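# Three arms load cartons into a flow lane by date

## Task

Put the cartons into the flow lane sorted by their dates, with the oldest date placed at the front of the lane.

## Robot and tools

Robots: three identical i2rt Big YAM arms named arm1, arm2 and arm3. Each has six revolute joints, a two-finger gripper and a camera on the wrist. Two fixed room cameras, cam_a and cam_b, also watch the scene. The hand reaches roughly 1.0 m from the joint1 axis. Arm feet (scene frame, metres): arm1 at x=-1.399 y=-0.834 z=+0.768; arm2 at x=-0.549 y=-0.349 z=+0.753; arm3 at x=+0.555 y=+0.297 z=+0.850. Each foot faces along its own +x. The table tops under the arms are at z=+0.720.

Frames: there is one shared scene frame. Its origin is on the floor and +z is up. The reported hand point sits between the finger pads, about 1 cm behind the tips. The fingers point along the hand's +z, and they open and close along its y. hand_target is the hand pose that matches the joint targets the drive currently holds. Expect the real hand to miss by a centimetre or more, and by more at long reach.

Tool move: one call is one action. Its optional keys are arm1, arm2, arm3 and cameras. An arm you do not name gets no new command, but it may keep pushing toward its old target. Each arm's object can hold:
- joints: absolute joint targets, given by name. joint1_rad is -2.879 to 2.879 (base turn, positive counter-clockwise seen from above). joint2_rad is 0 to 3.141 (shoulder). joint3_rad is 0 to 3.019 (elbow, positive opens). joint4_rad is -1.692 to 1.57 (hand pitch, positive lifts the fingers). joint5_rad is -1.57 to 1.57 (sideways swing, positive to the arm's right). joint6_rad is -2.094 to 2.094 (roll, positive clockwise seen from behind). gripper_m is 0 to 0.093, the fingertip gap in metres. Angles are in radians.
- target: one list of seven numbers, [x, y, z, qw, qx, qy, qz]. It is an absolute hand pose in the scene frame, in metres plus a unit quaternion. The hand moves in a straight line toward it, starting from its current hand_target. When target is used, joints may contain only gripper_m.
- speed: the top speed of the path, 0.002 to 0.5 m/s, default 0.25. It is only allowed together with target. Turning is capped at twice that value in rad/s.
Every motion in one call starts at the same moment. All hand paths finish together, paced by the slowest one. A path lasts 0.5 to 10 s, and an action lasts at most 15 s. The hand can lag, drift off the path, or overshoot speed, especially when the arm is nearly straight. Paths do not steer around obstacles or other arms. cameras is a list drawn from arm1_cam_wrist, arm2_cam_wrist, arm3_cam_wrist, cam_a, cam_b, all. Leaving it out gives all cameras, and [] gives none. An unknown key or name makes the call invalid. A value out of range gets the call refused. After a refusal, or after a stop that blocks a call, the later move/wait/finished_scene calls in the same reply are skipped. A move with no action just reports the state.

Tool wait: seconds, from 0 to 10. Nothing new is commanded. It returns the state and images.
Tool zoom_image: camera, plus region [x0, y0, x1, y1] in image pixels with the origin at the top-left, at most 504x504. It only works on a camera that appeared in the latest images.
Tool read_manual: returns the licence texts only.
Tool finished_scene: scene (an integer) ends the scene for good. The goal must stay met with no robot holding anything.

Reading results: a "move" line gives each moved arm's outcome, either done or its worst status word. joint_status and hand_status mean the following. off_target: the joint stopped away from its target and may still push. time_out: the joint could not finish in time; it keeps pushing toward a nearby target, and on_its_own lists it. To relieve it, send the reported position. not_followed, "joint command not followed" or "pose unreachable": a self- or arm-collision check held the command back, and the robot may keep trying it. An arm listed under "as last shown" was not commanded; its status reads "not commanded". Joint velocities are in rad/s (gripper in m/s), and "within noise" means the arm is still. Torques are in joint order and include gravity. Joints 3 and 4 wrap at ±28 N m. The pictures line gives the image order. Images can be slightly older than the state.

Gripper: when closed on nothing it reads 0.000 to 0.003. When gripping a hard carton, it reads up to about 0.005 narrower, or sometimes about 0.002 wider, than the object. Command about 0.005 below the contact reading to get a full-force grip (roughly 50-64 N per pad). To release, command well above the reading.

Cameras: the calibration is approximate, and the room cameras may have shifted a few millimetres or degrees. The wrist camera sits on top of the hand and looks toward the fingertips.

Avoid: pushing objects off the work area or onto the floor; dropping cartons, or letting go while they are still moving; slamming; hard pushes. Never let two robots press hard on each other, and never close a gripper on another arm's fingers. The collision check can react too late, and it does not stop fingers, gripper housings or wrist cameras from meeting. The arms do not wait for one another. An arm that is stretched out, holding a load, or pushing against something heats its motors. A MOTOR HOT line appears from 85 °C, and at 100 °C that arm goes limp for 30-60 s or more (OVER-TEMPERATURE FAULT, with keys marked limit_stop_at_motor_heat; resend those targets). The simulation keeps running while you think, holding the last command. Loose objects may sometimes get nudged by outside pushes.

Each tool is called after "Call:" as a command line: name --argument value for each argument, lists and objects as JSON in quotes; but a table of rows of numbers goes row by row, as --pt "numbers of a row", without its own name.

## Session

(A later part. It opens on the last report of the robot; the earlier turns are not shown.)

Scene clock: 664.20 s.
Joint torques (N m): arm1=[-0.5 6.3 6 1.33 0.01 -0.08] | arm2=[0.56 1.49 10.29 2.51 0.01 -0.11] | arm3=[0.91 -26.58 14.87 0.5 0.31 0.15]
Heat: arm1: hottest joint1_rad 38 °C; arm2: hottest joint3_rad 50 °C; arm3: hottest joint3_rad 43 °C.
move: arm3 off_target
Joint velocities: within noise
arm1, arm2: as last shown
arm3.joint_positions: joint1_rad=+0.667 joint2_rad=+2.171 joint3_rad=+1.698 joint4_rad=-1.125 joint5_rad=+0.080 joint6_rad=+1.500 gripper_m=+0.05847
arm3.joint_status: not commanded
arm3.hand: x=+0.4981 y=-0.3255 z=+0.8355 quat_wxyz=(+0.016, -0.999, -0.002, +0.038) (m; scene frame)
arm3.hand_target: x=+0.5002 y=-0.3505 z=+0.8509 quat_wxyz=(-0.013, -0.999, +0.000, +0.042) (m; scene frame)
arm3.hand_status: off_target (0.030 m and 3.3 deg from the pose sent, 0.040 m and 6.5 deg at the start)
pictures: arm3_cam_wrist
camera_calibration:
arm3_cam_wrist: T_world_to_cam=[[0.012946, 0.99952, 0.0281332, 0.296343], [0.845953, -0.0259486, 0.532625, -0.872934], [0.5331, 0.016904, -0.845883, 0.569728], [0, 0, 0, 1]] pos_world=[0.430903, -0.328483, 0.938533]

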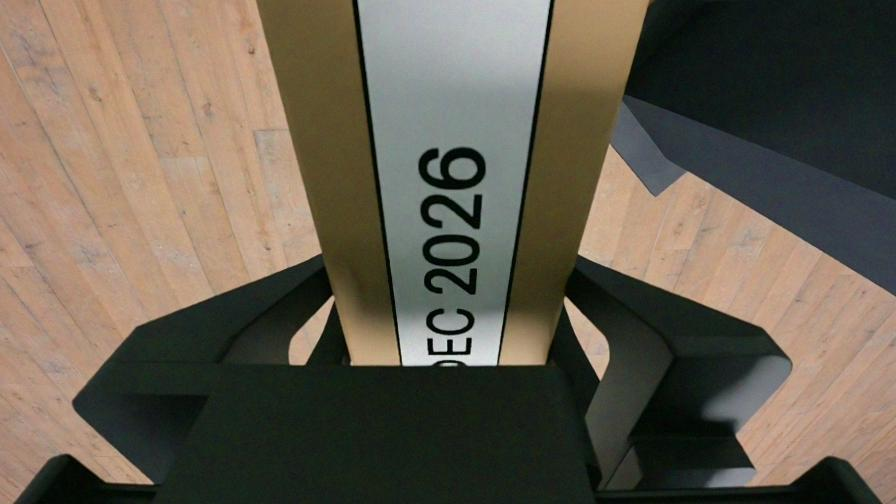

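Call:
move --arm3 '{"target": [0.50, -0.352, 0.80, 0.013, 0.9990, 0.0, -0.0419], "speed": 0.12}' --cameras '["arm3_cam_wrist", "cam_b"]'

Call:
zoom_image --camera "cam_b" --region '[440, 150, 620, 290]'

Scene clock: 669.70 s.
Joint torques (N m): arm1=[-0.56 6.3 6 1.31 0.02 -0.07] | arm2=[0.62 1.44 10.29 2.5 0 -0.11] | arm3=[0.91 -27.52 11.96 0.54 0.3 0.14]
Heat: arm1: hottest joint1_rad 38 °C; arm2: hottest joint3_rad 50 °C; arm3: hottest joint3_rad 44 °C.
move: arm3 off_target
Joint velocities: within noise
arm1, arm2: as last shown
arm3.joint_positions: joint1_rad=+0.667 joint2_rad=+2.242 joint3_rad=+1.699 joint4_rad=-1.030 joint5_rad=+0.080 joint6_rad=+1.501 gripper_m=+0.05846
arm3.joint_status: not commanded
arm3.hand: x=+0.4973 y=-0.3368 z=+0.7916 quat_wxyz=(+0.004, -0.999, -0.001, +0.039) (m; scene frame)
arm3.hand_target: x=+0.5001 y=-0.3516 z=+0.8003 quat_wxyz=(-0.013, -0.999, +0.000, +0.042) (m; scene frame)
arm3.hand_status: off_target (0.018 m and 2.0 deg from the pose sent, 0.044 m and 3.3 deg at the start)
pictures: arm3_cam_wrist, cam_b
camera_calibration:
arm3_cam_wrist: T_world_to_cam=[[0.0137498, 0.999892, 0.00523298, 0.326645], [0.847141, -0.0144292, 0.531172, -0.844695], [0.53119, -0.00287043, -0.847248, 0.52859], [0, 0, 0, 1]] pos_world=[0.430303, -0.337281, 0.894816]

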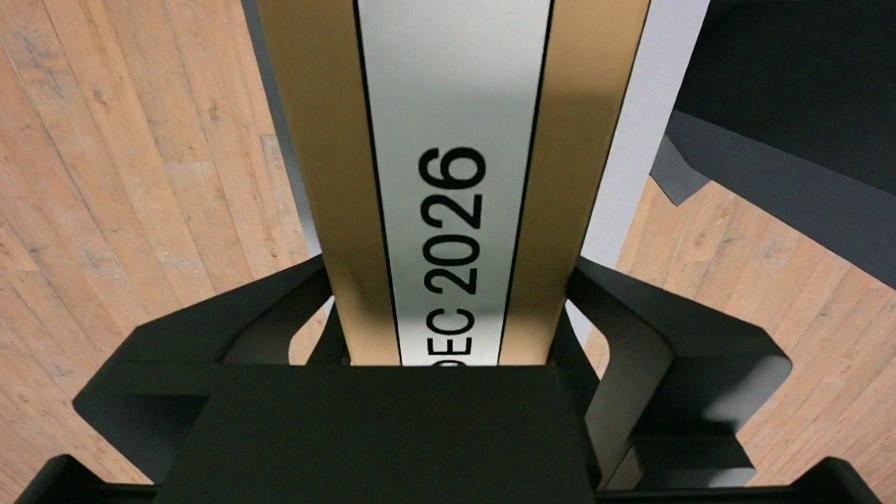

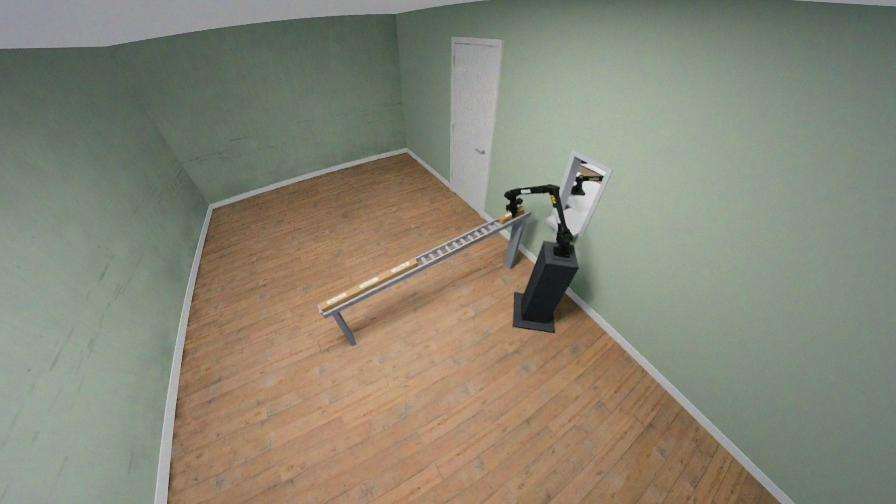

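Scaled by 2.800 from the camera's 896x504 image, which has a finer 1280x720 frame.

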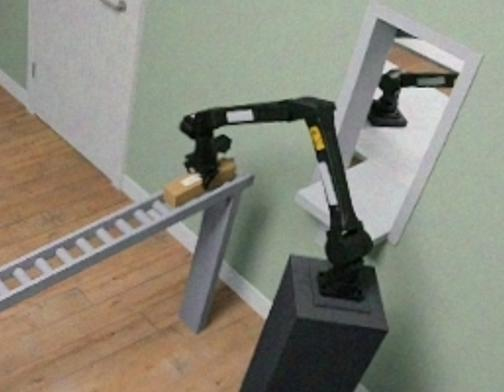

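Call:
move --arm3 '{"target": [0.50, -0.345, 0.775, 0.008, 0.9990, 0.0, -0.0419], "speed": 0.1}' --cameras '["arm3_cam_wrist"]'

Scene clock: 676.33 s.
Joint torques (N m): arm1=[-0.56 6.36 5.98 1.32 0.02 -0.08] | arm2=[0.5 1.49 10.28 2.5 0 -0.12] | arm3=[0.5 -25.29 9.48 1.26 0.31 0.12]
Heat: arm1: hottest joint1_rad 38 °C; arm2: hottest joint3_rad 50 °C; arm3: hottest joint3_rad 44 °C.
move: arm3 off_target
Joint velocities: within noise
arm1, arm2: as last shown
arm3.joint_positions: joint1_rad=+0.667 joint2_rad=+2.243 joint3_rad=+1.696 joint4_rad=-1.004 joint5_rad=+0.080 joint6_rad=+1.501 gripper_m=+0.05846
arm3.joint_status: not commanded
arm3.hand: x=+0.4969 y=-0.3420 z=+0.7904 quat_wxyz=(-0.007, -0.999, -0.001, +0.040) (m; scene frame)
arm3.hand_target: x=+0.5000 y=-0.3445 z=+0.7752 quat_wxyz=(-0.008, -0.999, +0.000, +0.042) (m; scene frame)
arm3.hand_status: off_target (0.016 m and 0.3 deg from the pose sent, 0.019 m and 1.5 deg at the start)
pictures: arm3_cam_wrist
camera_calibration:
arm3_cam_wrist: T_world_to_cam=[[0.0138249, 0.99975, -0.017578, 0.349857], [0.847939, -0.00240536, 0.530089, -0.839397], [0.529914, -0.0222335, -0.84776, 0.522193], [0, 0, 0, 1]] pos_world=[0.430203, -0.340179, 0.893799]

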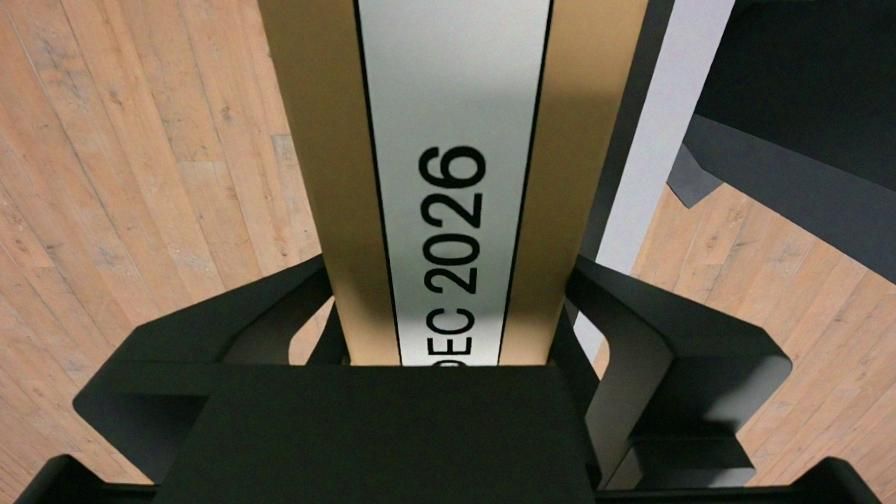

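Call:
move --arm3 '{"target": [0.50, -0.345, 0.81, 0.013, 0.9990, 0.0, -0.0419], "speed": 0.1}' --cameras '["arm3_cam_wrist"]'

Scene clock: 689.40 s.
Joint torques (N m): arm1=[-0.56 6.36 5.98 1.31 0.02 -0.08] | arm2=[0.56 1.49 10.3 2.51 0 -0.11] | arm3=[0.67 -30.04 9.92 -0.08 0.31 0.12]
Heat: arm1: hottest joint1_rad 38 °C; arm2: hottest joint3_rad 50 °C; arm3: hottest joint3_rad 44 °C.
move: arm3 off_target
Joint velocities: within noise
arm1, arm2: as last shown
arm3.joint_positions: joint1_rad=+0.667 joint2_rad=+2.242 joint3_rad=+1.696 joint4_rad=-1.015 joint5_rad=+0.080 joint6_rad=+1.502 gripper_m=+0.05846
arm3.joint_status: not commanded
arm3.hand: x=+0.4971 y=-0.3394 z=+0.7909 quat_wxyz=(-0.002, -0.999, +0.000, +0.039) (m; scene frame)
arm3.hand_target: x=+0.5000 y=-0.3450 z=+0.8098 quat_wxyz=(-0.013, -0.999, +0.000, +0.042) (m; scene frame)
arm3.hand_status: off_target (0.020 m and 1.3 deg from the pose sent, 0.020 m and 0.7 deg at the start)
pictures: arm3_cam_wrist
camera_calibration:
arm3_cam_wrist: T_world_to_cam=[[0.0149112, 0.999861, -0.00742631, 0.338758], [0.847596, -0.00869968, 0.53057, -0.842056], [0.530432, -0.0142059, -0.847609, 0.524795], [0, 0, 0, 1]] pos_world=[0.430304, -0.338581, 0.894106]

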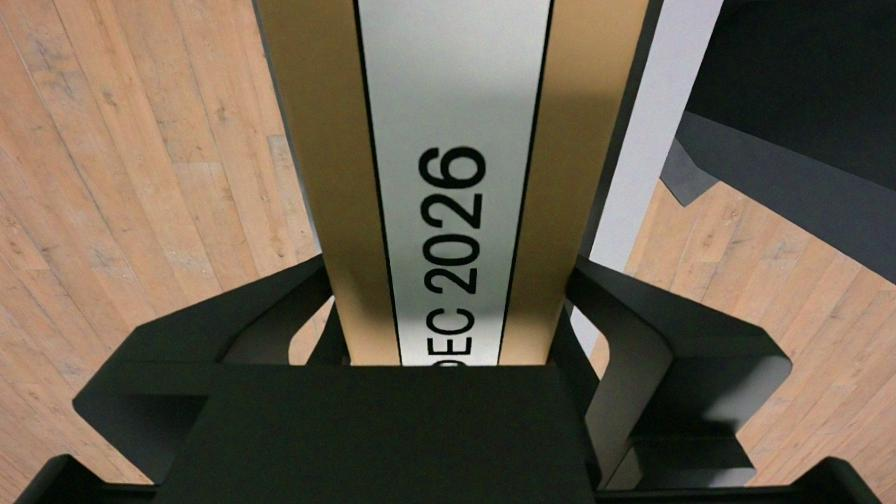

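Call:
move --arm3 '{"target": [0.50, -0.338, 0.835, 0.01, 0.9990, 0.0, -0.0419], "speed": 0.15}' --cameras '[]'

Call:
move --arm3 '{"target": [0.50, -0.336, 0.785, 0.01, 0.9990, 0.0, -0.0419], "speed": 0.12}' --cameras '["arm3_cam_wrist"]'

Scene clock: 695.67 s.
Joint torques (N m): arm1=[-0.5 6.24 6 1.32 0.02 -0.08] | arm2=[0.56 1.44 10.29 2.51 0 -0.11] | arm3=[0.62 -29.98 9.94 -0.02 0.32 0.13]
Heat: arm1: hottest joint1_rad 38 °C; arm2: hottest joint3_rad 50 °C; arm3: hottest joint3_rad 44 °C.
move: arm3 off_target
Joint velocities: within noise
arm1, arm2: as last shown
arm3.joint_positions: joint1_rad=+0.667 joint2_rad=+2.200 joint3_rad=+1.689 joint4_rad=-1.061 joint5_rad=+0.080 joint6_rad=+1.502 gripper_m=+0.05846
arm3.joint_status: not commanded
arm3.hand: x=+0.4975 y=-0.3326 z=+0.8147 quat_wxyz=(+0.003, -0.999, +0.000, +0.039) (m; scene frame)
arm3.hand_target: x=+0.5000 y=-0.3379 z=+0.8347 quat_wxyz=(-0.010, -0.999, +0.000, +0.042) (m; scene frame)
arm3.hand_status: off_target (0.021 m and 1.6 deg from the pose sent, 0.044 m and 1.0 deg at the start)
pictures: none
No camera images: "cameras" was empty.

Scene clock: 696.87 s.
Joint torques (N m): arm1=[-0.56 6.3 6 1.32 0.02 -0.08] | arm2=[0.56 1.49 10.29 2.5 0.01 -0.11] | arm3=[0.5 -26.29 9.58 0.66 0.35 0.1]
Heat: arm1: hottest joint1_rad 38 °C; arm2: hottest joint3_rad 50 °C; arm3: hottest joint3_rad 44 °C.
move: arm3 done
Joint velocities: within noise
arm1, arm2: as last shown
arm3.joint_positions: joint1_rad=+0.667 joint2_rad=+2.221 joint3_rad=+1.656 joint4_rad=-0.982 joint5_rad=+0.080 joint6_rad=+1.503 gripper_m=+0.05846
arm3.joint_status: not commanded
arm3.hand: x=+0.4976 y=-0.3334 z=+0.7905 quat_wxyz=(-0.009, -0.999, +0.000, +0.040) (m; scene frame)
arm3.hand_target: x=+0.5000 y=-0.3360 z=+0.7851 quat_wxyz=(-0.010, -0.999, +0.000, +0.042) (m; scene frame)
arm3.hand_status: done (0.006 m and 0.3 deg from the pose sent, 0.030 m and 1.6 deg at the start)
pictures: arm3_cam_wrist
camera_calibration:
arm3_cam_wrist: T_world_to_cam=[[0.0157132, 0.999651, -0.021226, 0.343168], [0.847673, -0.00205967, 0.530515, -0.840036], [0.530286, -0.0263288, -0.84741, 0.520246], [0, 0, 0, 1]] pos_world=[0.430805, -0.331081, 0.893798]

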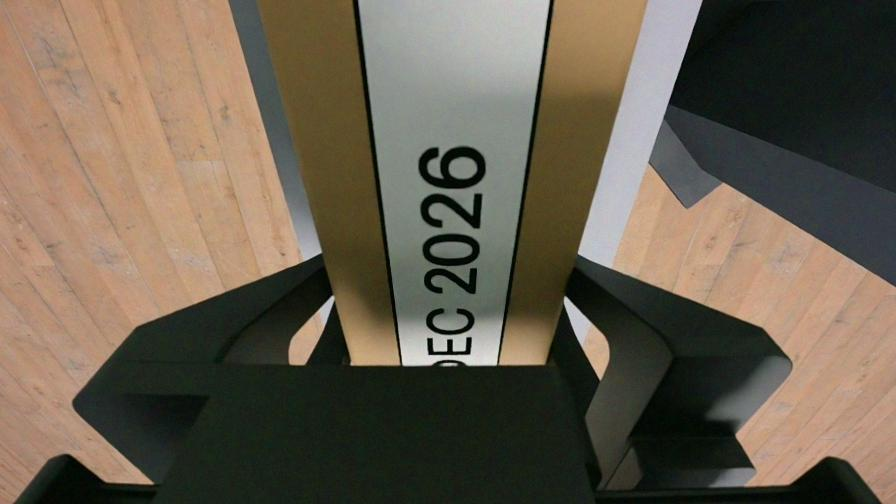

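Call:
move --arm3 '{"target": [0.50, -0.334, 0.768, 0.008, 0.9990, 0.0, -0.0419], "speed": 0.12}' --cameras '["cam_b"]'

Call:
zoom_image --camera "cam_b" --region '[480, 170, 570, 240]'

Scene clock: 702.10 s.
Joint torques (N m): arm1=[-0.5 6.36 6 1.31 0.02 -0.08] | arm2=[0.5 1.49 10.29 2.5 0.01 -0.11] | arm3=[0.67 -24.29 8.84 1.24 0.38 0.11]
Heat: arm1: hottest joint1_rad 38 °C; arm2: hottest joint3_rad 50 °C; arm3: hottest joint3_rad 43 °C.
move: arm3 off_target
Joint velocities: within noise
arm1.joint_positions: joint1_rad=+0.211 joint2_rad=+0.443 joint3_rad=+1.544 joint4_rad=-1.493 joint5_rad=+0.002 joint6_rad=+0.209 gripper_m=+0.08998
arm1.joint_status: not commanded
arm1.hand: x=-1.4298 y=-0.9421 z=+1.3679 quat_wxyz=(-0.379, -0.712, -0.432, +0.404) (m; scene frame)
arm1.hand_target: x=-1.4319 y=-0.9436 z=+1.3663 quat_wxyz=(-0.371, -0.717, -0.431, +0.404) (m; scene frame)
arm1.hand_status: not commanded
arm2: as last shown
arm3.joint_positions: joint1_rad=+0.667 joint2_rad=+2.221 joint3_rad=+1.652 joint4_rad=-0.969 joint5_rad=+0.079 joint6_rad=+1.503 gripper_m=+0.05846
arm3.joint_status: not commanded
arm3.hand: x=+0.4977 y=-0.3349 z=+0.7893 quat_wxyz=(-0.013, -0.999, +0.001, +0.039) (m; scene frame)
arm3.hand_target: x=+0.5000 y=-0.3333 z=+0.7685 quat_wxyz=(-0.008, -0.999, +0.000, +0.042) (m; scene frame)
arm3.hand_status: off_target (0.021 m and 0.7 deg from the pose sent, 0.023 m and 0.3 deg at the start)
pictures: cam_b

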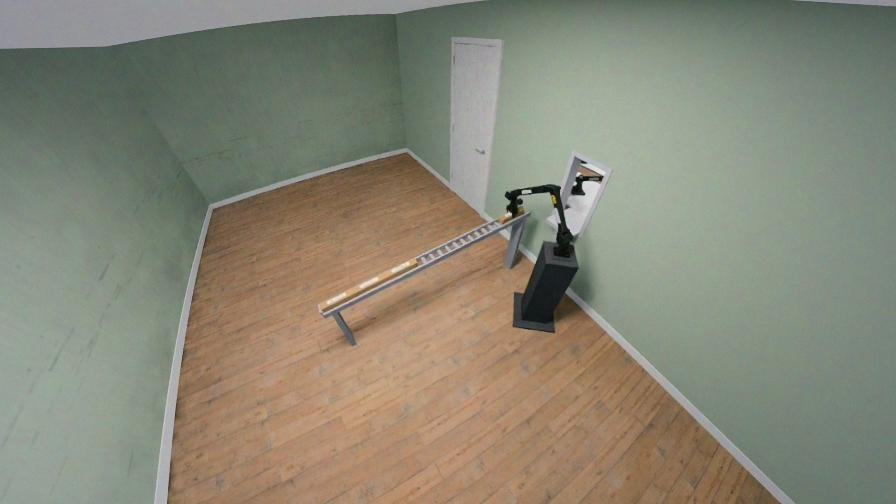

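Scaled by 5.600 from the camera's 896x504 image, which has a finer 1280x720 frame.

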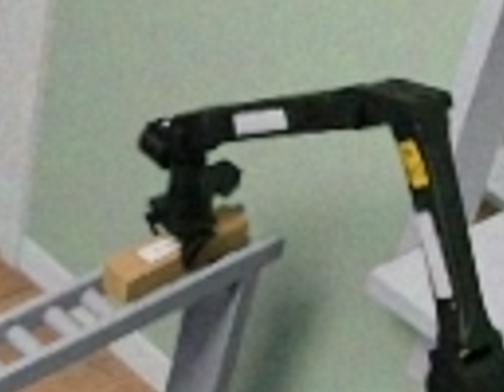

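Call:
move --arm3 '{"joints": {"gripper_m": 0.07}}' --cameras '["arm3_cam_wrist", "cam_b"]'

Call:
zoom_image --camera "cam_b" --region '[380, 170, 570, 280]'

Scene clock: 708.23 s.
Joint torques (N m): arm1=[-0.56 6.3 5.97 1.32 0.02 -0.08] | arm2=[0.56 1.44 10.3 2.48 0.01 -0.11] | arm3=[0.62 -24.76 8.9 0.8 0.28 0.1]
Heat: arm1: hottest joint1_rad 38 °C; arm2: hottest joint3_rad 50 °C; arm3: hottest joint3_rad 43 °C.
move: arm3 done
Joint velocities: within noise
arm1: as last shown
arm2.joint_positions: joint1_rad=+2.234 joint2_rad=+0.467 joint3_rad=+0.707 joint4_rad=-0.697 joint5_rad=+0.000 joint6_rad=+0.010 gripper_m=+0.09004
arm2.joint_status: not commanded
arm2.hand: x=-0.5145 y=-0.6487 z=+1.1009 quat_wxyz=(+0.404, +0.564, +0.629, -0.349) (m; scene frame)
arm2.hand_target: x=-0.5119 y=-0.6480 z=+1.0969 quat_wxyz=(+0.405, +0.558, +0.634, -0.350) (m; scene frame)
arm2.hand_status: not commanded
arm3.joint_positions: joint1_rad=+0.667 joint2_rad=+2.223 joint3_rad=+1.651 joint4_rad=-0.954 joint5_rad=+0.082 joint6_rad=+1.503 gripper_m=+0.06991
arm3.joint_status: all done
arm3.hand: x=+0.4969 y=-0.3382 z=+0.7887 quat_wxyz=(-0.020, -0.999, +0.001, +0.041) (m; scene frame)
arm3.hand_target: x=+0.5000 y=-0.3332 z=+0.7685 quat_wxyz=(-0.008, -0.999, +0.000, +0.042) (m; scene frame)
arm3.hand_status: not commanded
pictures: arm3_cam_wrist, cam_b
camera_calibration:
arm3_cam_wrist: T_world_to_cam=[[0.0157078, 0.998907, -0.044023, 0.365624], [0.849712, 0.00987063, 0.527155, -0.832777], [0.527013, -0.0456873, -0.848628, 0.514925], [0, 0, 0, 1]] pos_world=[0.430505, -0.333479, 0.892078]

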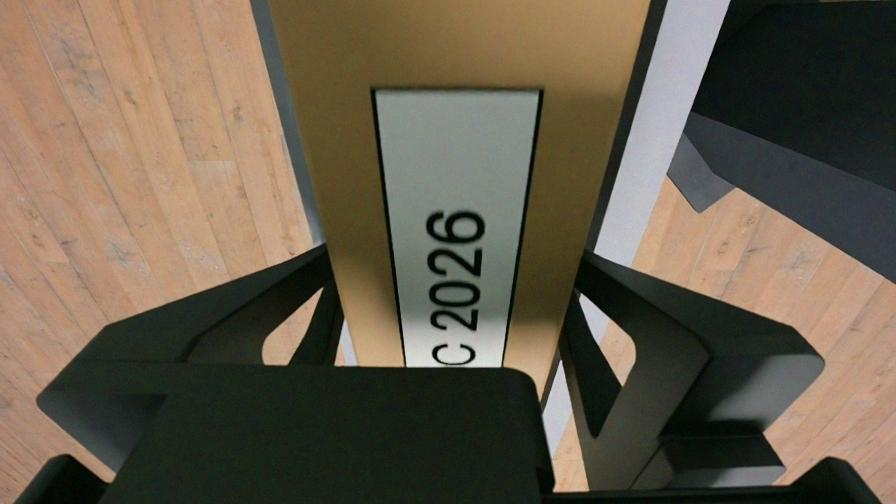

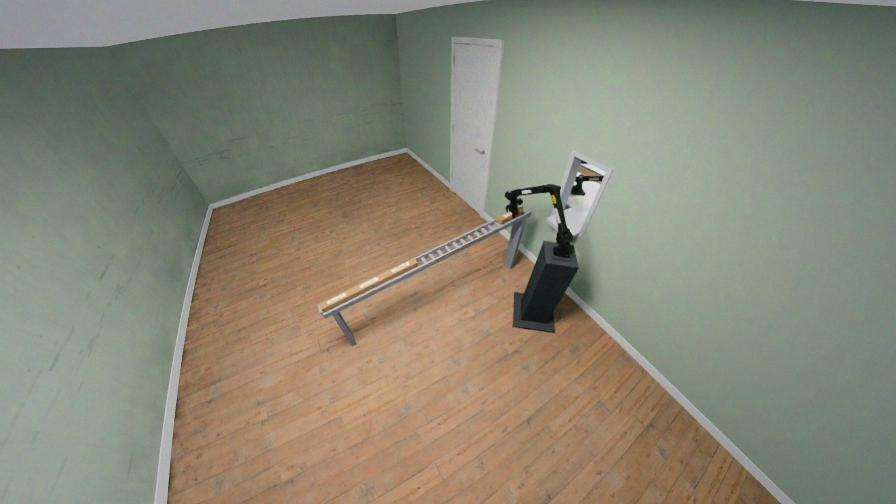

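Scaled by 2.653 from the camera's 896x504 image, which has a finer 1280x720 frame.

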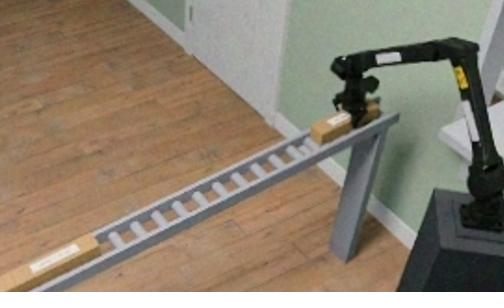

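Call:
wait --seconds 0.5 --cameras '["arm3_cam_wrist", "cam_b"]'

Call:
zoom_image --camera "cam_b" --region '[300, 170, 570, 340]'

Scene clock: 711.13 s.
Joint torques (N m): arm1=[-0.56 6.36 6.01 1.32 0.02 -0.07] | arm2=[0.62 1.49 10.3 2.5 0.01 -0.11] | arm3=[0.5 -24.64 8.9 0.73 0.27 0.09]
Heat: arm1: hottest joint1_rad 38 °C; arm2: hottest joint3_rad 50 °C; arm3: hottest joint3_rad 43 °C.
Joint velocities: within noise
arm1.joint_positions: joint1_rad=+0.211 joint2_rad=+0.443 joint3_rad=+1.544 joint4_rad=-1.493 joint5_rad=+0.002 joint6_rad=+0.209 gripper_m=+0.08998
arm1.joint_status: not commanded
arm1.hand: x=-1.4298 y=-0.9421 z=+1.3679 quat_wxyz=(-0.379, -0.712, -0.432, +0.404) (m; scene frame)
arm1.hand_target: x=-1.4319 y=-0.9436 z=+1.3663 quat_wxyz=(-0.371, -0.717, -0.431, +0.404) (m; scene frame)
arm1.hand_status: not commanded
arm2.joint_positions: joint1_rad=+2.234 joint2_rad=+0.467 joint3_rad=+0.707 joint4_rad=-0.697 joint5_rad=+0.000 joint6_rad=+0.010 gripper_m=+0.09004
arm2.joint_status: not commanded
arm2.hand: x=-0.5145 y=-0.6487 z=+1.1009 quat_wxyz=(+0.404, +0.564, +0.629, -0.349) (m; scene frame)
arm2.hand_target: x=-0.5119 y=-0.6480 z=+1.0969 quat_wxyz=(+0.405, +0.558, +0.634, -0.350) (m; scene frame)
arm2.hand_status: not commanded
arm3.joint_positions: joint1_rad=+0.667 joint2_rad=+2.223 joint3_rad=+1.651 joint4_rad=-0.954 joint5_rad=+0.082 joint6_rad=+1.503 gripper_m=+0.06994
arm3.joint_status: all done
arm3.hand: x=+0.4969 y=-0.3382 z=+0.7887 quat_wxyz=(-0.020, -0.999, +0.001, +0.041) (m; scene frame)
arm3.hand_target: x=+0.5000 y=-0.3332 z=+0.7685 quat_wxyz=(-0.008, -0.999, +0.000, +0.042) (m; scene frame)
arm3.hand_status: not commanded
wait: 0.50 s; at rest from the start
pictures: arm3_cam_wrist, cam_b
camera_calibration:
arm3_cam_wrist: T_world_to_cam=[[0.0157078, 0.998907, -0.044023, 0.365624], [0.849712, 0.00987063, 0.527155, -0.832777], [0.527013, -0.0456873, -0.848628, 0.514925], [0, 0, 0, 1]] pos_world=[0.430505, -0.333479, 0.892078]

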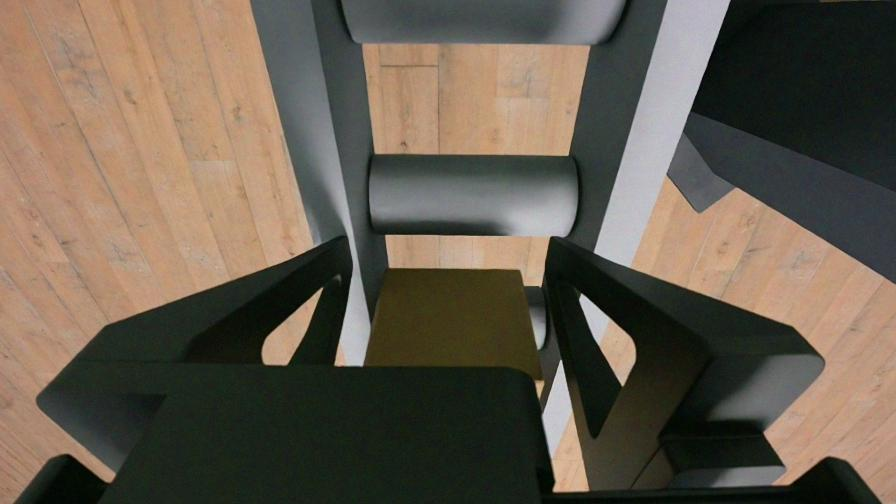

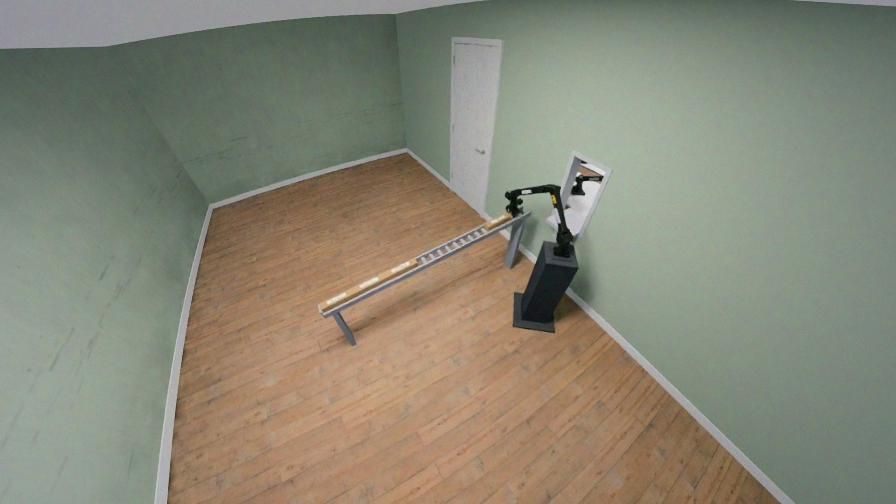

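Scaled by 1.867 from the camera's 896x504 image, which has a finer 1280x720 frame.

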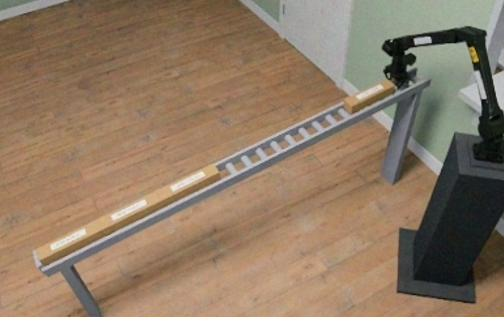

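Call:
move --arm2 '{"joints": {"joint1_rad": -0.813, "joint2_rad": 1.224, "joint3_rad": 0.967, "joint4_rad": -1.314, "joint5_rad": 0, "joint6_rad": -1.353}}' --arm3 '{"target": [0.50, -0.32, 0.92, 0, 1, 0, 0], "speed": 0.2}' --cameras '["arm2_cam_wrist", "arm3_cam_wrist"]'

Scene clock: 721.37 s.
Joint torques (N m): arm1=[-0.56 6.3 6.01 1.31 0.02 -0.07] | arm2=[-0.62 -7.06 12.4 -0.25 -0.12 -0.14] | arm3=[-0.62 -25.52 13.81 -0.05 0.02 -0.03]
Heat: arm1: hottest joint1_rad 38 °C; arm2: hottest joint3_rad 50 °C; arm3: hottest joint3_rad 43 °C.
move: arm2 done; arm3 off_target
Joint velocities: within noise
arm1: as last shown
arm2.joint_positions: joint1_rad=-0.804 joint2_rad=+1.228 joint3_rad=+0.930 joint4_rad=-1.305 joint5_rad=+0.000 joint6_rad=-1.342 gripper_m=+0.09009
arm2.joint_status: all done
arm2.hand: x=-0.6209 y=-0.0397 z=+0.9008 quat_wxyz=(+0.022, +1.000, -0.001, +0.008) (m; scene frame)
arm2.hand_target: x=-0.6204 y=-0.0286 z=+0.9155 quat_wxyz=(+0.006, +1.000, +0.000, +0.005) (m; scene frame)
arm2.hand_status: not commanded
arm3.joint_positions: joint1_rad=+0.658 joint2_rad=+2.044 joint3_rad=+1.690 joint4_rad=-1.244 joint5_rad=+0.005 joint6_rad=+1.492 gripper_m=+0.06994
arm3.joint_status: not commanded
arm3.hand: x=+0.5066 y=-0.3072 z=+0.9085 quat_wxyz=(+0.013, -1.000, -0.001, +0.001) (m; scene frame)
arm3.hand_target: x=+0.5000 y=-0.3195 z=+0.9203 quat_wxyz=(+0.000, -1.000, +0.000, +0.000) (m; scene frame)
arm3.hand_status: off_target (0.018 m and 1.6 deg from the pose sent, 0.133 m and 5.3 deg at the start)
pictures: arm2_cam_wrist, arm3_cam_wrist
camera_calibration:
arm2_cam_wrist: T_world_to_cam=[[-0.00337435, 0.999532, -0.0304166, 0.0629522], [0.815295, 0.0203624, 0.578688, -0.00624699], [0.579036, -0.0228458, -0.814982, 1.21564], [0, 0, 0, 1]] pos_world=[-0.698593, -0.0350232, 0.996253]
arm3_cam_wrist: T_world_to_cam=[[0.0137346, 0.999606, 0.0244656, 0.278813], [0.803895, -0.0255892, 0.59422, -0.953124], [0.594612, 0.0115064, -0.80393, 0.555643], [0, 0, 0, 1]] pos_world=[0.43199, -0.309486, 1.00624]

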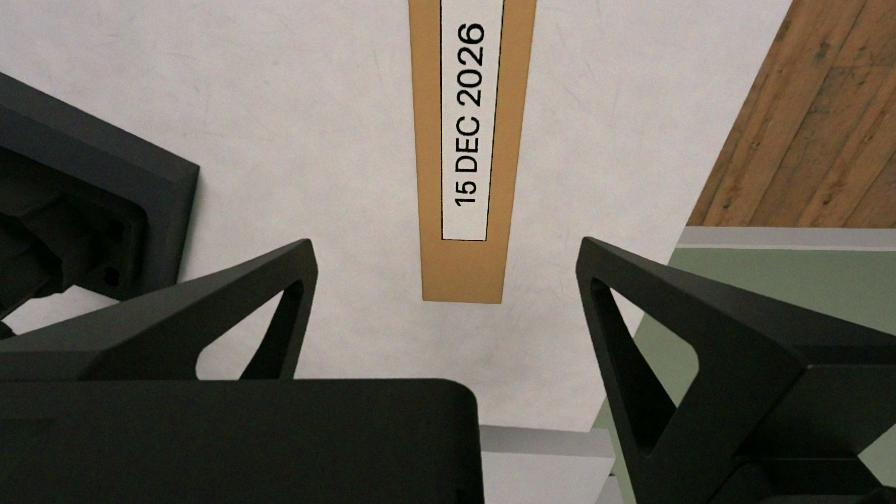

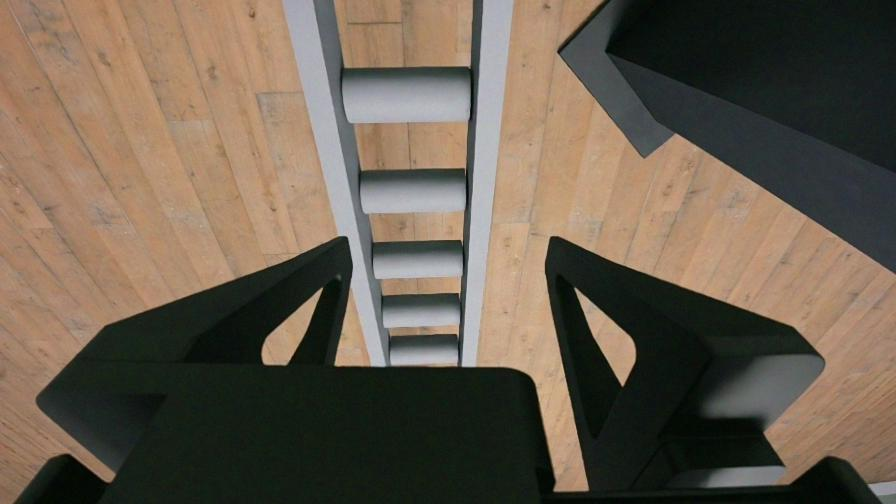

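Call:
move --arm2 '{"target": [-0.623, -0.027, 0.752, 0, 1, 0, 0], "speed": 0.2}' --arm3 '{"joints": {"joint1_rad": 0.025, "joint2_rad": 1.459, "joint3_rad": 1.002, "joint4_rad": -1.114, "joint5_rad": 0.0, "joint6_rad": 0.861, "gripper_m": 0.093}}' --cameras '["arm2_cam_wrist"]'

Scene clock: 729.10 s.
Joint torques (N m): arm1=[-0.5 6.36 5.98 1.31 0.02 -0.08] | arm2=[-0.21 -6.95 6.8 0.65 -0.21 -0.05] | arm3=[-0.56 -13.74 9.96 0.51 0.03 -0.02]
Heat: arm1: hottest joint1_rad 38 °C; arm2: hottest joint3_rad 50 °C; arm3: hottest joint3_rad 44 °C.
move: arm2 done; arm3 done
Joint velocities: within noise
arm1: as last shown
arm2.joint_positions: joint1_rad=-0.804 joint2_rad=+1.457 joint3_rad=+0.714 joint4_rad=-0.802 joint5_rad=-0.005 joint6_rad=-1.343 gripper_m=+0.09009
arm2.joint_status: not commanded
arm2.hand: x=-0.6244 y=-0.0239 z=+0.7587 quat_wxyz=(-0.006, +1.000, +0.000, +0.000) (m; scene frame)
arm2.hand_target: x=-0.6230 y=-0.0272 z=+0.7521 quat_wxyz=(+0.000, +1.000, +0.000, +0.000) (m; scene frame)
arm2.hand_status: done (0.007 m and 0.7 deg from the pose sent, 0.149 m and 2.7 deg at the start)
arm3.joint_positions: joint1_rad=+0.033 joint2_rad=+1.453 joint3_rad=+1.001 joint4_rad=-1.118 joint5_rad=+0.002 joint6_rad=+0.870 gripper_m=+0.09290
arm3.joint_status: all done
arm3.hand: x=+0.3030 y=+0.0013 z=+0.9514 quat_wxyz=(+0.000, -1.000, +0.000, +0.000) (m; scene frame)
arm3.hand_target: x=+0.3001 y=+0.0021 z=+0.9494 quat_wxyz=(+0.000, -1.000, +0.000, -0.001) (m; scene frame)
arm3.hand_status: not commanded
pictures: arm2_cam_wrist
camera_calibration:
arm2_cam_wrist: T_world_to_cam=[[-0.00417957, 0.999676, 0.025112, 0.000255864], [0.825327, -0.010731, 0.564553, 0.0947847], [0.56464, 0.0230852, -0.825015, 1.10191], [0, 0, 0, 1]] pos_world=[-0.700408, -0.0246764, 0.855572]

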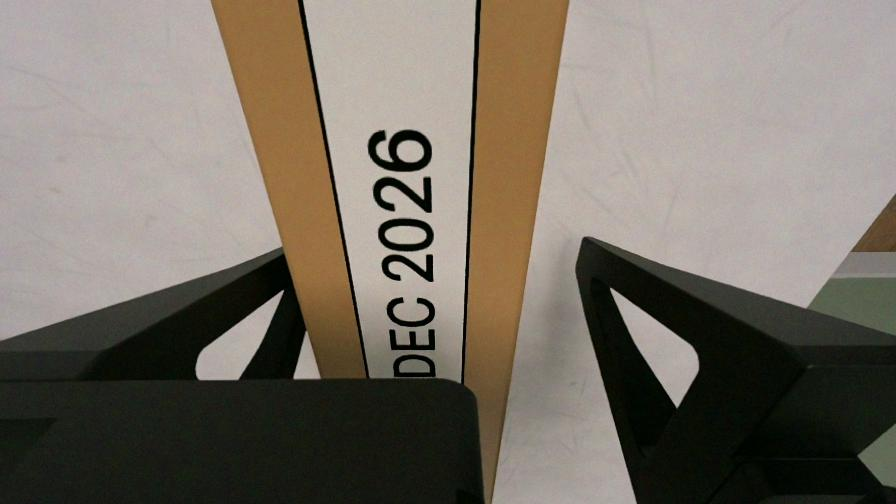

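Call:
move --arm2 '{"joints": {"gripper_m": 0.05}}' --cameras '[]'

Call:
move --arm2 '{"target": [-0.61, -0.03, 0.89, 0, 1, 0, 0], "speed": 0.3}' --cameras '[]'

Call:
move --arm2 '{"joints": {"joint1_rad": -1.688, "joint2_rad": 1.53, "joint3_rad": 1.241, "joint4_rad": -1.282, "joint5_rad": 0, "joint6_rad": 0.915}}' --cameras '["arm2_cam_wrist"]'

Call:
move --arm2 '{"target": [0.005, 0.0, 0.86, 0, 0, 1, 0], "speed": 0.3}' --cameras '[]'

Call:
move --arm2 '{"target": [0.010, 0.0, 0.79, 0, 0, 1, 0], "speed": 0.15}' --cameras '["arm2_cam_wrist"]'

Scene clock: 737.10 s.
Joint torques (N m): arm1=[-0.56 6.3 6 1.31 0.01 -0.08] | arm2=[-0.26 -6.95 6.87 0.68 -0.15 -0.05] | arm3=[-0.56 -13.86 9.96 0.5 0.05 -0.03]
Heat: arm1: hottest joint1_rad 38 °C; arm2: hottest joint3_rad 50 °C; arm3: hottest joint3_rad 44 °C.
move: arm2 off_target
Joint velocities: within noise
arm1, arm3: as last shown
arm2.joint_positions: joint1_rad=-0.804 joint2_rad=+1.457 joint3_rad=+0.712 joint4_rad=-0.801 joint5_rad=-0.006 joint6_rad=-1.343 gripper_m=+0.06058
arm2.joint_status: gripper_m off_target (ended at +0.06060, target +0.05000)
arm2.hand: x=-0.6245 y=-0.0243 z=+0.7583 quat_wxyz=(-0.006, +1.000, +0.000, -0.001) (m; scene frame)
arm2.hand_target: x=-0.6230 y=-0.0272 z=+0.7521 quat_wxyz=(+0.000, +1.000, +0.000, +0.000) (m; scene frame)
arm2.hand_status: not commanded
arm3.joint_positions: joint1_rad=+0.033 joint2_rad=+1.453 joint3_rad=+1.001 joint4_rad=-1.118 joint5_rad=+0.002 joint6_rad=+0.869 gripper_m=+0.09290
pictures: none
No camera images: "cameras" was empty.

Scene clock: 738.47 s.
Joint torques (N m): arm1=[-0.5 6.3 6 1.31 0.01 -0.08] | arm2=[-0.85 -6.77 13.93 -0.25 -0.15 -0.14] | arm3=[-0.62 -13.74 9.85 0.53 0.03 -0.02]
Heat: arm1: hottest joint1_rad 38 °C; arm2: hottest joint3_rad 50 °C; arm3: hottest joint3_rad 44 °C.
move: arm2 off_target
Joint velocities: within noise
arm1, arm3: as last shown
arm2.joint_positions: joint1_rad=-0.834 joint2_rad=+1.225 joint3_rad=+0.835 joint4_rad=-1.221 joint5_rad=-0.006 joint6_rad=-1.375 gripper_m=+0.06058
arm2.joint_status: not commanded
arm2.hand: x=-0.6092 y=-0.0531 z=+0.8679 quat_wxyz=(+0.026, +1.000, +0.000, +0.006) (m; scene frame)
arm2.hand_target: x=-0.6098 y=-0.0313 z=+0.8900 quat_wxyz=(+0.000, +1.000, +0.000, +0.000) (m; scene frame)
arm2.hand_status: off_target (0.032 m and 3.1 deg from the pose sent, 0.133 m and 0.7 deg at the start)
pictures: none
No camera images: "cameras" was empty.

Scene clock: 740.37 s.
Joint torques (N m): arm1=[-0.56 6.36 6 1.31 0.01 -0.07] | arm2=[-0.38 -11.99 13.85 -0.2 0 0.1] | arm3=[-0.5 -13.98 9.98 0.49 0.03 -0.02]
Heat: arm1: hottest joint1_rad 38 °C; arm2: hottest joint3_rad 50 °C; arm3: hottest joint3_rad 44 °C.
move: arm2 done
Joint velocities: within noise
arm1, arm3: as last shown
arm2.joint_positions: joint1_rad=-1.685 joint2_rad=+1.532 joint3_rad=+1.184 joint4_rad=-1.274 joint5_rad=+0.002 joint6_rad=+0.904 gripper_m=+0.06064
arm2.joint_status: all done
arm2.hand: x=-0.2929 y=-0.0136 z=+0.8873 quat_wxyz=(+0.010, +0.006, -1.000, +0.027) (m; scene frame)
arm2.hand_target: x=-0.2808 y=+0.0011 z=+0.9085 quat_wxyz=(-0.005, -0.001, -1.000, +0.006) (m; scene frame)
arm2.hand_status: not commanded
pictures: arm2_cam_wrist
camera_calibration:
arm2_cam_wrist: T_world_to_cam=[[0.0180432, -0.997642, 0.0662247, -0.0689273], [-0.812972, 0.023918, 0.581811, -0.746099], [-0.582023, -0.0643366, -0.810623, 0.670782], [0, 0, 0, 1]] pos_world=[-0.214903, -0.00776363, 0.982405]

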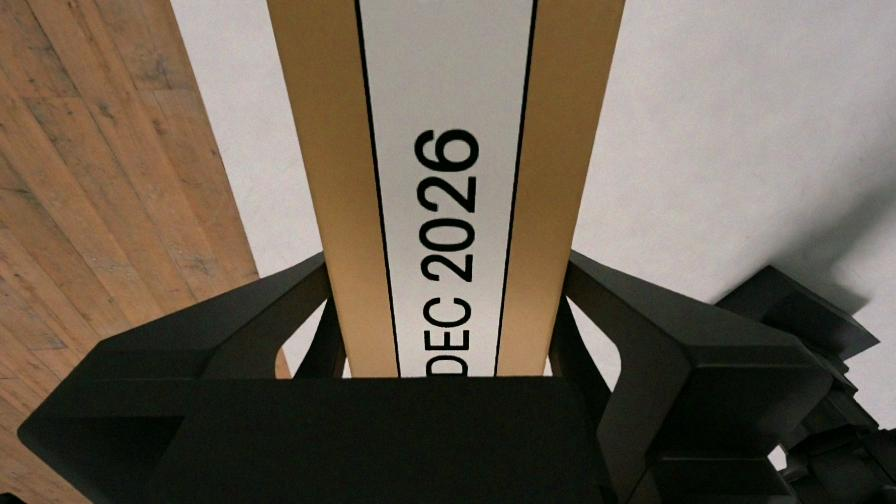

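Scene clock: 742.47 s.
Joint torques (N m): arm1=[-0.56 6.24 6 1.32 0.02 -0.08] | arm2=[-0.03 -19.96 15.31 -0.2 -0.06 -0.13] | arm3=[-0.44 -13.8 9.94 0.47 0.02 -0.03]
Heat: arm1: hottest joint1_rad 38 °C; arm2: hottest joint3_rad 51 °C; arm3: hottest joint3_rad 44 °C.
move: arm2 off_target
Joint velocities: within noise
arm1, arm3: as last shown
arm2.joint_positions: joint1_rad=-2.048 joint2_rad=+2.108 joint3_rad=+1.872 joint4_rad=-1.387 joint5_rad=-0.012 joint6_rad=+0.568 gripper_m=+0.06064
arm2.joint_status: not commanded
arm2.hand: x=-0.0125 y=-0.0140 z=+0.8403 quat_wxyz=(+0.021, -0.007, -1.000, +0.014) (m; scene frame)
arm2.hand_target: x=+0.0036 y=-0.0009 z=+0.8604 quat_wxyz=(-0.001, +0.000, -1.000, +0.000) (m; scene frame)
arm2.hand_status: off_target (0.030 m and 3.0 deg from the pose sent, 0.300 m and 3.4 deg at the start)
pictures: none
No camera images: "cameras" was empty.

Scene clock: 743.60 s.
Joint torques (N m): arm1=[-0.56 6.3 6 1.31 0.02 -0.08] | arm2=[-0.21 -21.13 9.46 0.64 -0.06 -0.11] | arm3=[-0.67 -13.8 9.96 0.5 0.02 -0.04]
Heat: arm1: hottest joint1_rad 38 °C; arm2: hottest joint3_rad 51 °C; arm3: hottest joint3_rad 44 °C.
move: arm2 done
Joint velocities: within noise
arm1, arm3: as last shown
arm2.joint_positions: joint1_rad=-2.048 joint2_rad=+2.188 joint3_rad=+1.872 joint4_rad=-1.265 joint5_rad=-0.013 joint6_rad=+0.565 gripper_m=+0.06064
arm2.joint_status: not commanded
arm2.hand: x=+0.0086 y=-0.0017 z=+0.7900 quat_wxyz=(+0.003, -0.006, -1.000, +0.003) (m; scene frame)
arm2.hand_target: x=+0.0100 y=+0.0000 z=+0.7900 quat_wxyz=(+0.000, +0.000, -1.000, +0.000) (m; scene frame)
arm2.hand_status: done (0.002 m and 0.8 deg from the pose sent, 0.057 m and 3.0 deg at the start)
pictures: arm2_cam_wrist
camera_calibration:
arm2_cam_wrist: T_world_to_cam=[[-0.00653883, -0.9998, 0.0189024, -0.0185094], [-0.821127, 0.0161566, 0.570517, -0.435614], [-0.570708, -0.0117907, -0.821068, 0.776424], [0, 0, 0, 1]] pos_world=[0.0852963, -0.00231306, 0.886372]

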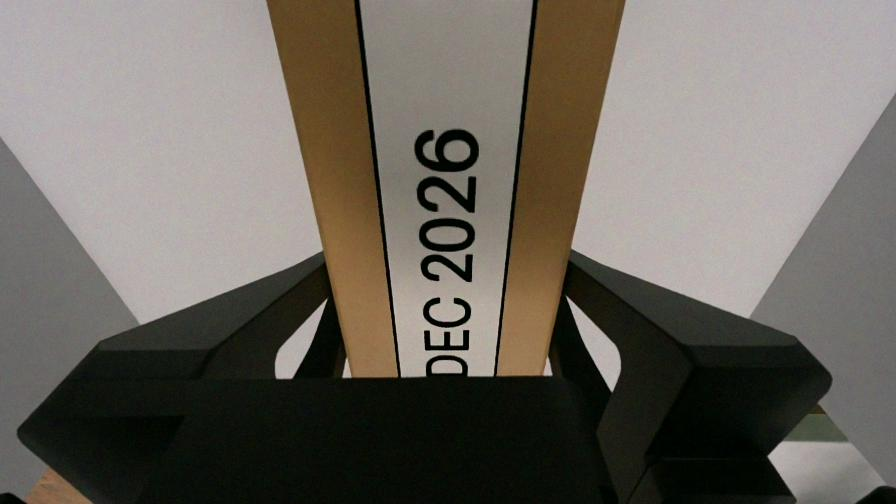

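Call:
move --arm2 '{"target": [0.010, 0.001, 0.766, 0, 0, 1, 0], "speed": 0.12}' --cameras '[]'

Call:
move --arm2 '{"target": [0.010, 0.0, 0.778, 0, 0, 1, 0], "joints": {"gripper_m": 0.09}, "speed": 0.1}' --cameras '[]'

Call:
move --arm2 '{"target": [-0.01, 0.0, 0.90, 0, 0, 1, 0], "speed": 0.3}' --cameras '["arm2_cam_wrist"]'

Scene clock: 766.53 s.
Joint torques (N m): arm1=[-0.56 6.3 6 1.31 0.02 -0.08] | arm2=[-0.09 -19.9 8.57 0.73 -0.07 -0.1] | arm3=[-0.56 -13.8 10.02 0.54 0.03 -0.03]
Heat: arm1: hottest joint3_rad 38 °C; arm2: hottest joint3_rad 50 °C; arm3: hottest joint3_rad 44 °C.
move: arm2 off_target
Joint velocities: within noise
arm1.joint_positions: joint1_rad=+0.211 joint2_rad=+0.443 joint3_rad=+1.544 joint4_rad=-1.493 joint5_rad=+0.002 joint6_rad=+0.209 gripper_m=+0.08998
arm1.joint_status: not commanded
arm1.hand: x=-1.4298 y=-0.9421 z=+1.3679 quat_wxyz=(-0.379, -0.712, -0.432, +0.404) (m; scene frame)
arm1.hand_target: x=-1.4319 y=-0.9436 z=+1.3663 quat_wxyz=(-0.371, -0.717, -0.431, +0.404) (m; scene frame)
arm1.hand_status: not commanded
arm2.joint_positions: joint1_rad=-2.048 joint2_rad=+2.189 joint3_rad=+1.860 joint4_rad=-1.219 joint5_rad=-0.013 joint6_rad=+0.565 gripper_m=+0.06064
arm2.joint_status: not commanded
arm2.hand: x=+0.0146 y=+0.0019 z=+0.7845 quat_wxyz=(-0.011, -0.005, -1.000, -0.006) (m; scene frame)
arm2.hand_target: x=+0.0098 y=+0.0008 z=+0.7664 quat_wxyz=(+0.000, +0.000, -1.000, +0.000) (m; scene frame)
arm2.hand_status: off_target (0.019 m and 1.5 deg from the pose sent, 0.024 m and 0.8 deg at the start)
arm3: as last shown
pictures: none
No camera images: "cameras" was empty.

Scene clock: 767.50 s.
Joint torques (N m): arm1=[-0.5 6.3 6.01 1.32 0.02 -0.08] | arm2=[-0.21 -21.6 9.26 -0.06 -0.05 -0.11] | arm3=[-0.56 -13.74 9.92 0.5 0.03 -0.03]
Heat: arm1: hottest joint3_rad 38 °C; arm2: hottest joint3_rad 50 °C; arm3: hottest joint3_rad 44 °C.
move: arm2 done
Joint velocities: within noise
arm1, arm3: as last shown
arm2.joint_positions: joint1_rad=-2.048 joint2_rad=+2.189 joint3_rad=+1.860 joint4_rad=-1.224 joint5_rad=-0.013 joint6_rad=+0.565 gripper_m=+0.08994
arm2.joint_status: all done
arm2.hand: x=+0.0135 y=+0.0013 z=+0.7845 quat_wxyz=(-0.009, -0.005, -1.000, -0.004) (m; scene frame)
arm2.hand_target: x=+0.0101 y=+0.0000 z=+0.7782 quat_wxyz=(+0.000, +0.000, -1.000, +0.000) (m; scene frame)
arm2.hand_status: done (0.007 m and 1.3 deg from the pose sent, 0.008 m and 1.5 deg at the start)
pictures: none
No camera images: "cameras" was empty.

Scene clock: 768.77 s.
Joint torques (N m): arm1=[-0.56 6.3 6 1.31 0.02 -0.08] | arm2=[0.56 -18.32 13.59 0.08 -0.05 0.02] | arm3=[-0.38 -13.8 9.91 0.49 0.02 -0.02]
Heat: arm1: hottest joint3_rad 38 °C; arm2: hottest joint3_rad 51 °C; arm3: hottest joint3_rad 44 °C.
move: arm2 off_target
Joint velocities: within noise
arm1: as last shown
arm2.joint_positions: joint1_rad=-2.045 joint2_rad=+2.042 joint3_rad=+1.918 joint4_rad=-1.459 joint5_rad=-0.013 joint6_rad=+0.565 gripper_m=+0.08994
arm2.joint_status: not commanded
arm2.hand: x=-0.0163 y=-0.0126 z=+0.8982 quat_wxyz=(+0.004, -0.004, -1.000, +0.004) (m; scene frame)
arm2.hand_target: x=-0.0104 y=-0.0003 z=+0.9000 quat_wxyz=(-0.001, +0.000, -1.000, +0.000) (m; scene frame)
arm2.hand_status: off_target (0.014 m and 0.8 deg from the pose sent, 0.118 m and 1.3 deg at the start)
arm3.joint_positions: joint1_rad=+0.033 joint2_rad=+1.453 joint3_rad=+1.001 joint4_rad=-1.118 joint5_rad=+0.002 joint6_rad=+0.869 gripper_m=+0.09290
arm3.joint_status: not commanded
arm3.hand: x=+0.3030 y=+0.0013 z=+0.9514 quat_wxyz=(+0.000, -1.000, +0.000, +0.000) (m; scene frame)
arm3.hand_target: x=+0.3001 y=+0.0021 z=+0.9494 quat_wxyz=(+0.000, -1.000, +0.000, -0.001) (m; scene frame)
arm3.hand_status: not commanded
pictures: arm2_cam_wrist
camera_calibration:
arm2_cam_wrist: T_world_to_cam=[[-0.00311878, -0.999792, 0.0201639, -0.0326746], [-0.820031, 0.0140971, 0.572145, -0.519055], [-0.572311, -0.0147506, -0.819904, 0.849782], [0, 0, 0, 1]] pos_world=[0.0605964, -0.0128158, 0.994374]

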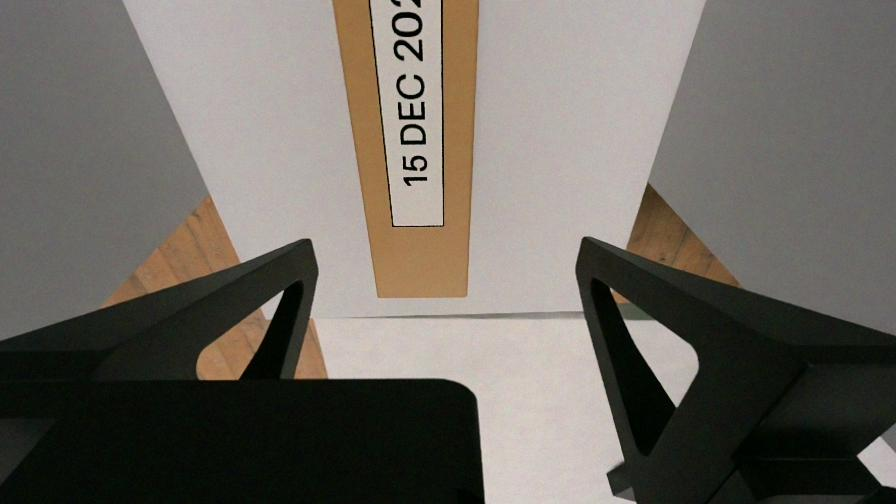

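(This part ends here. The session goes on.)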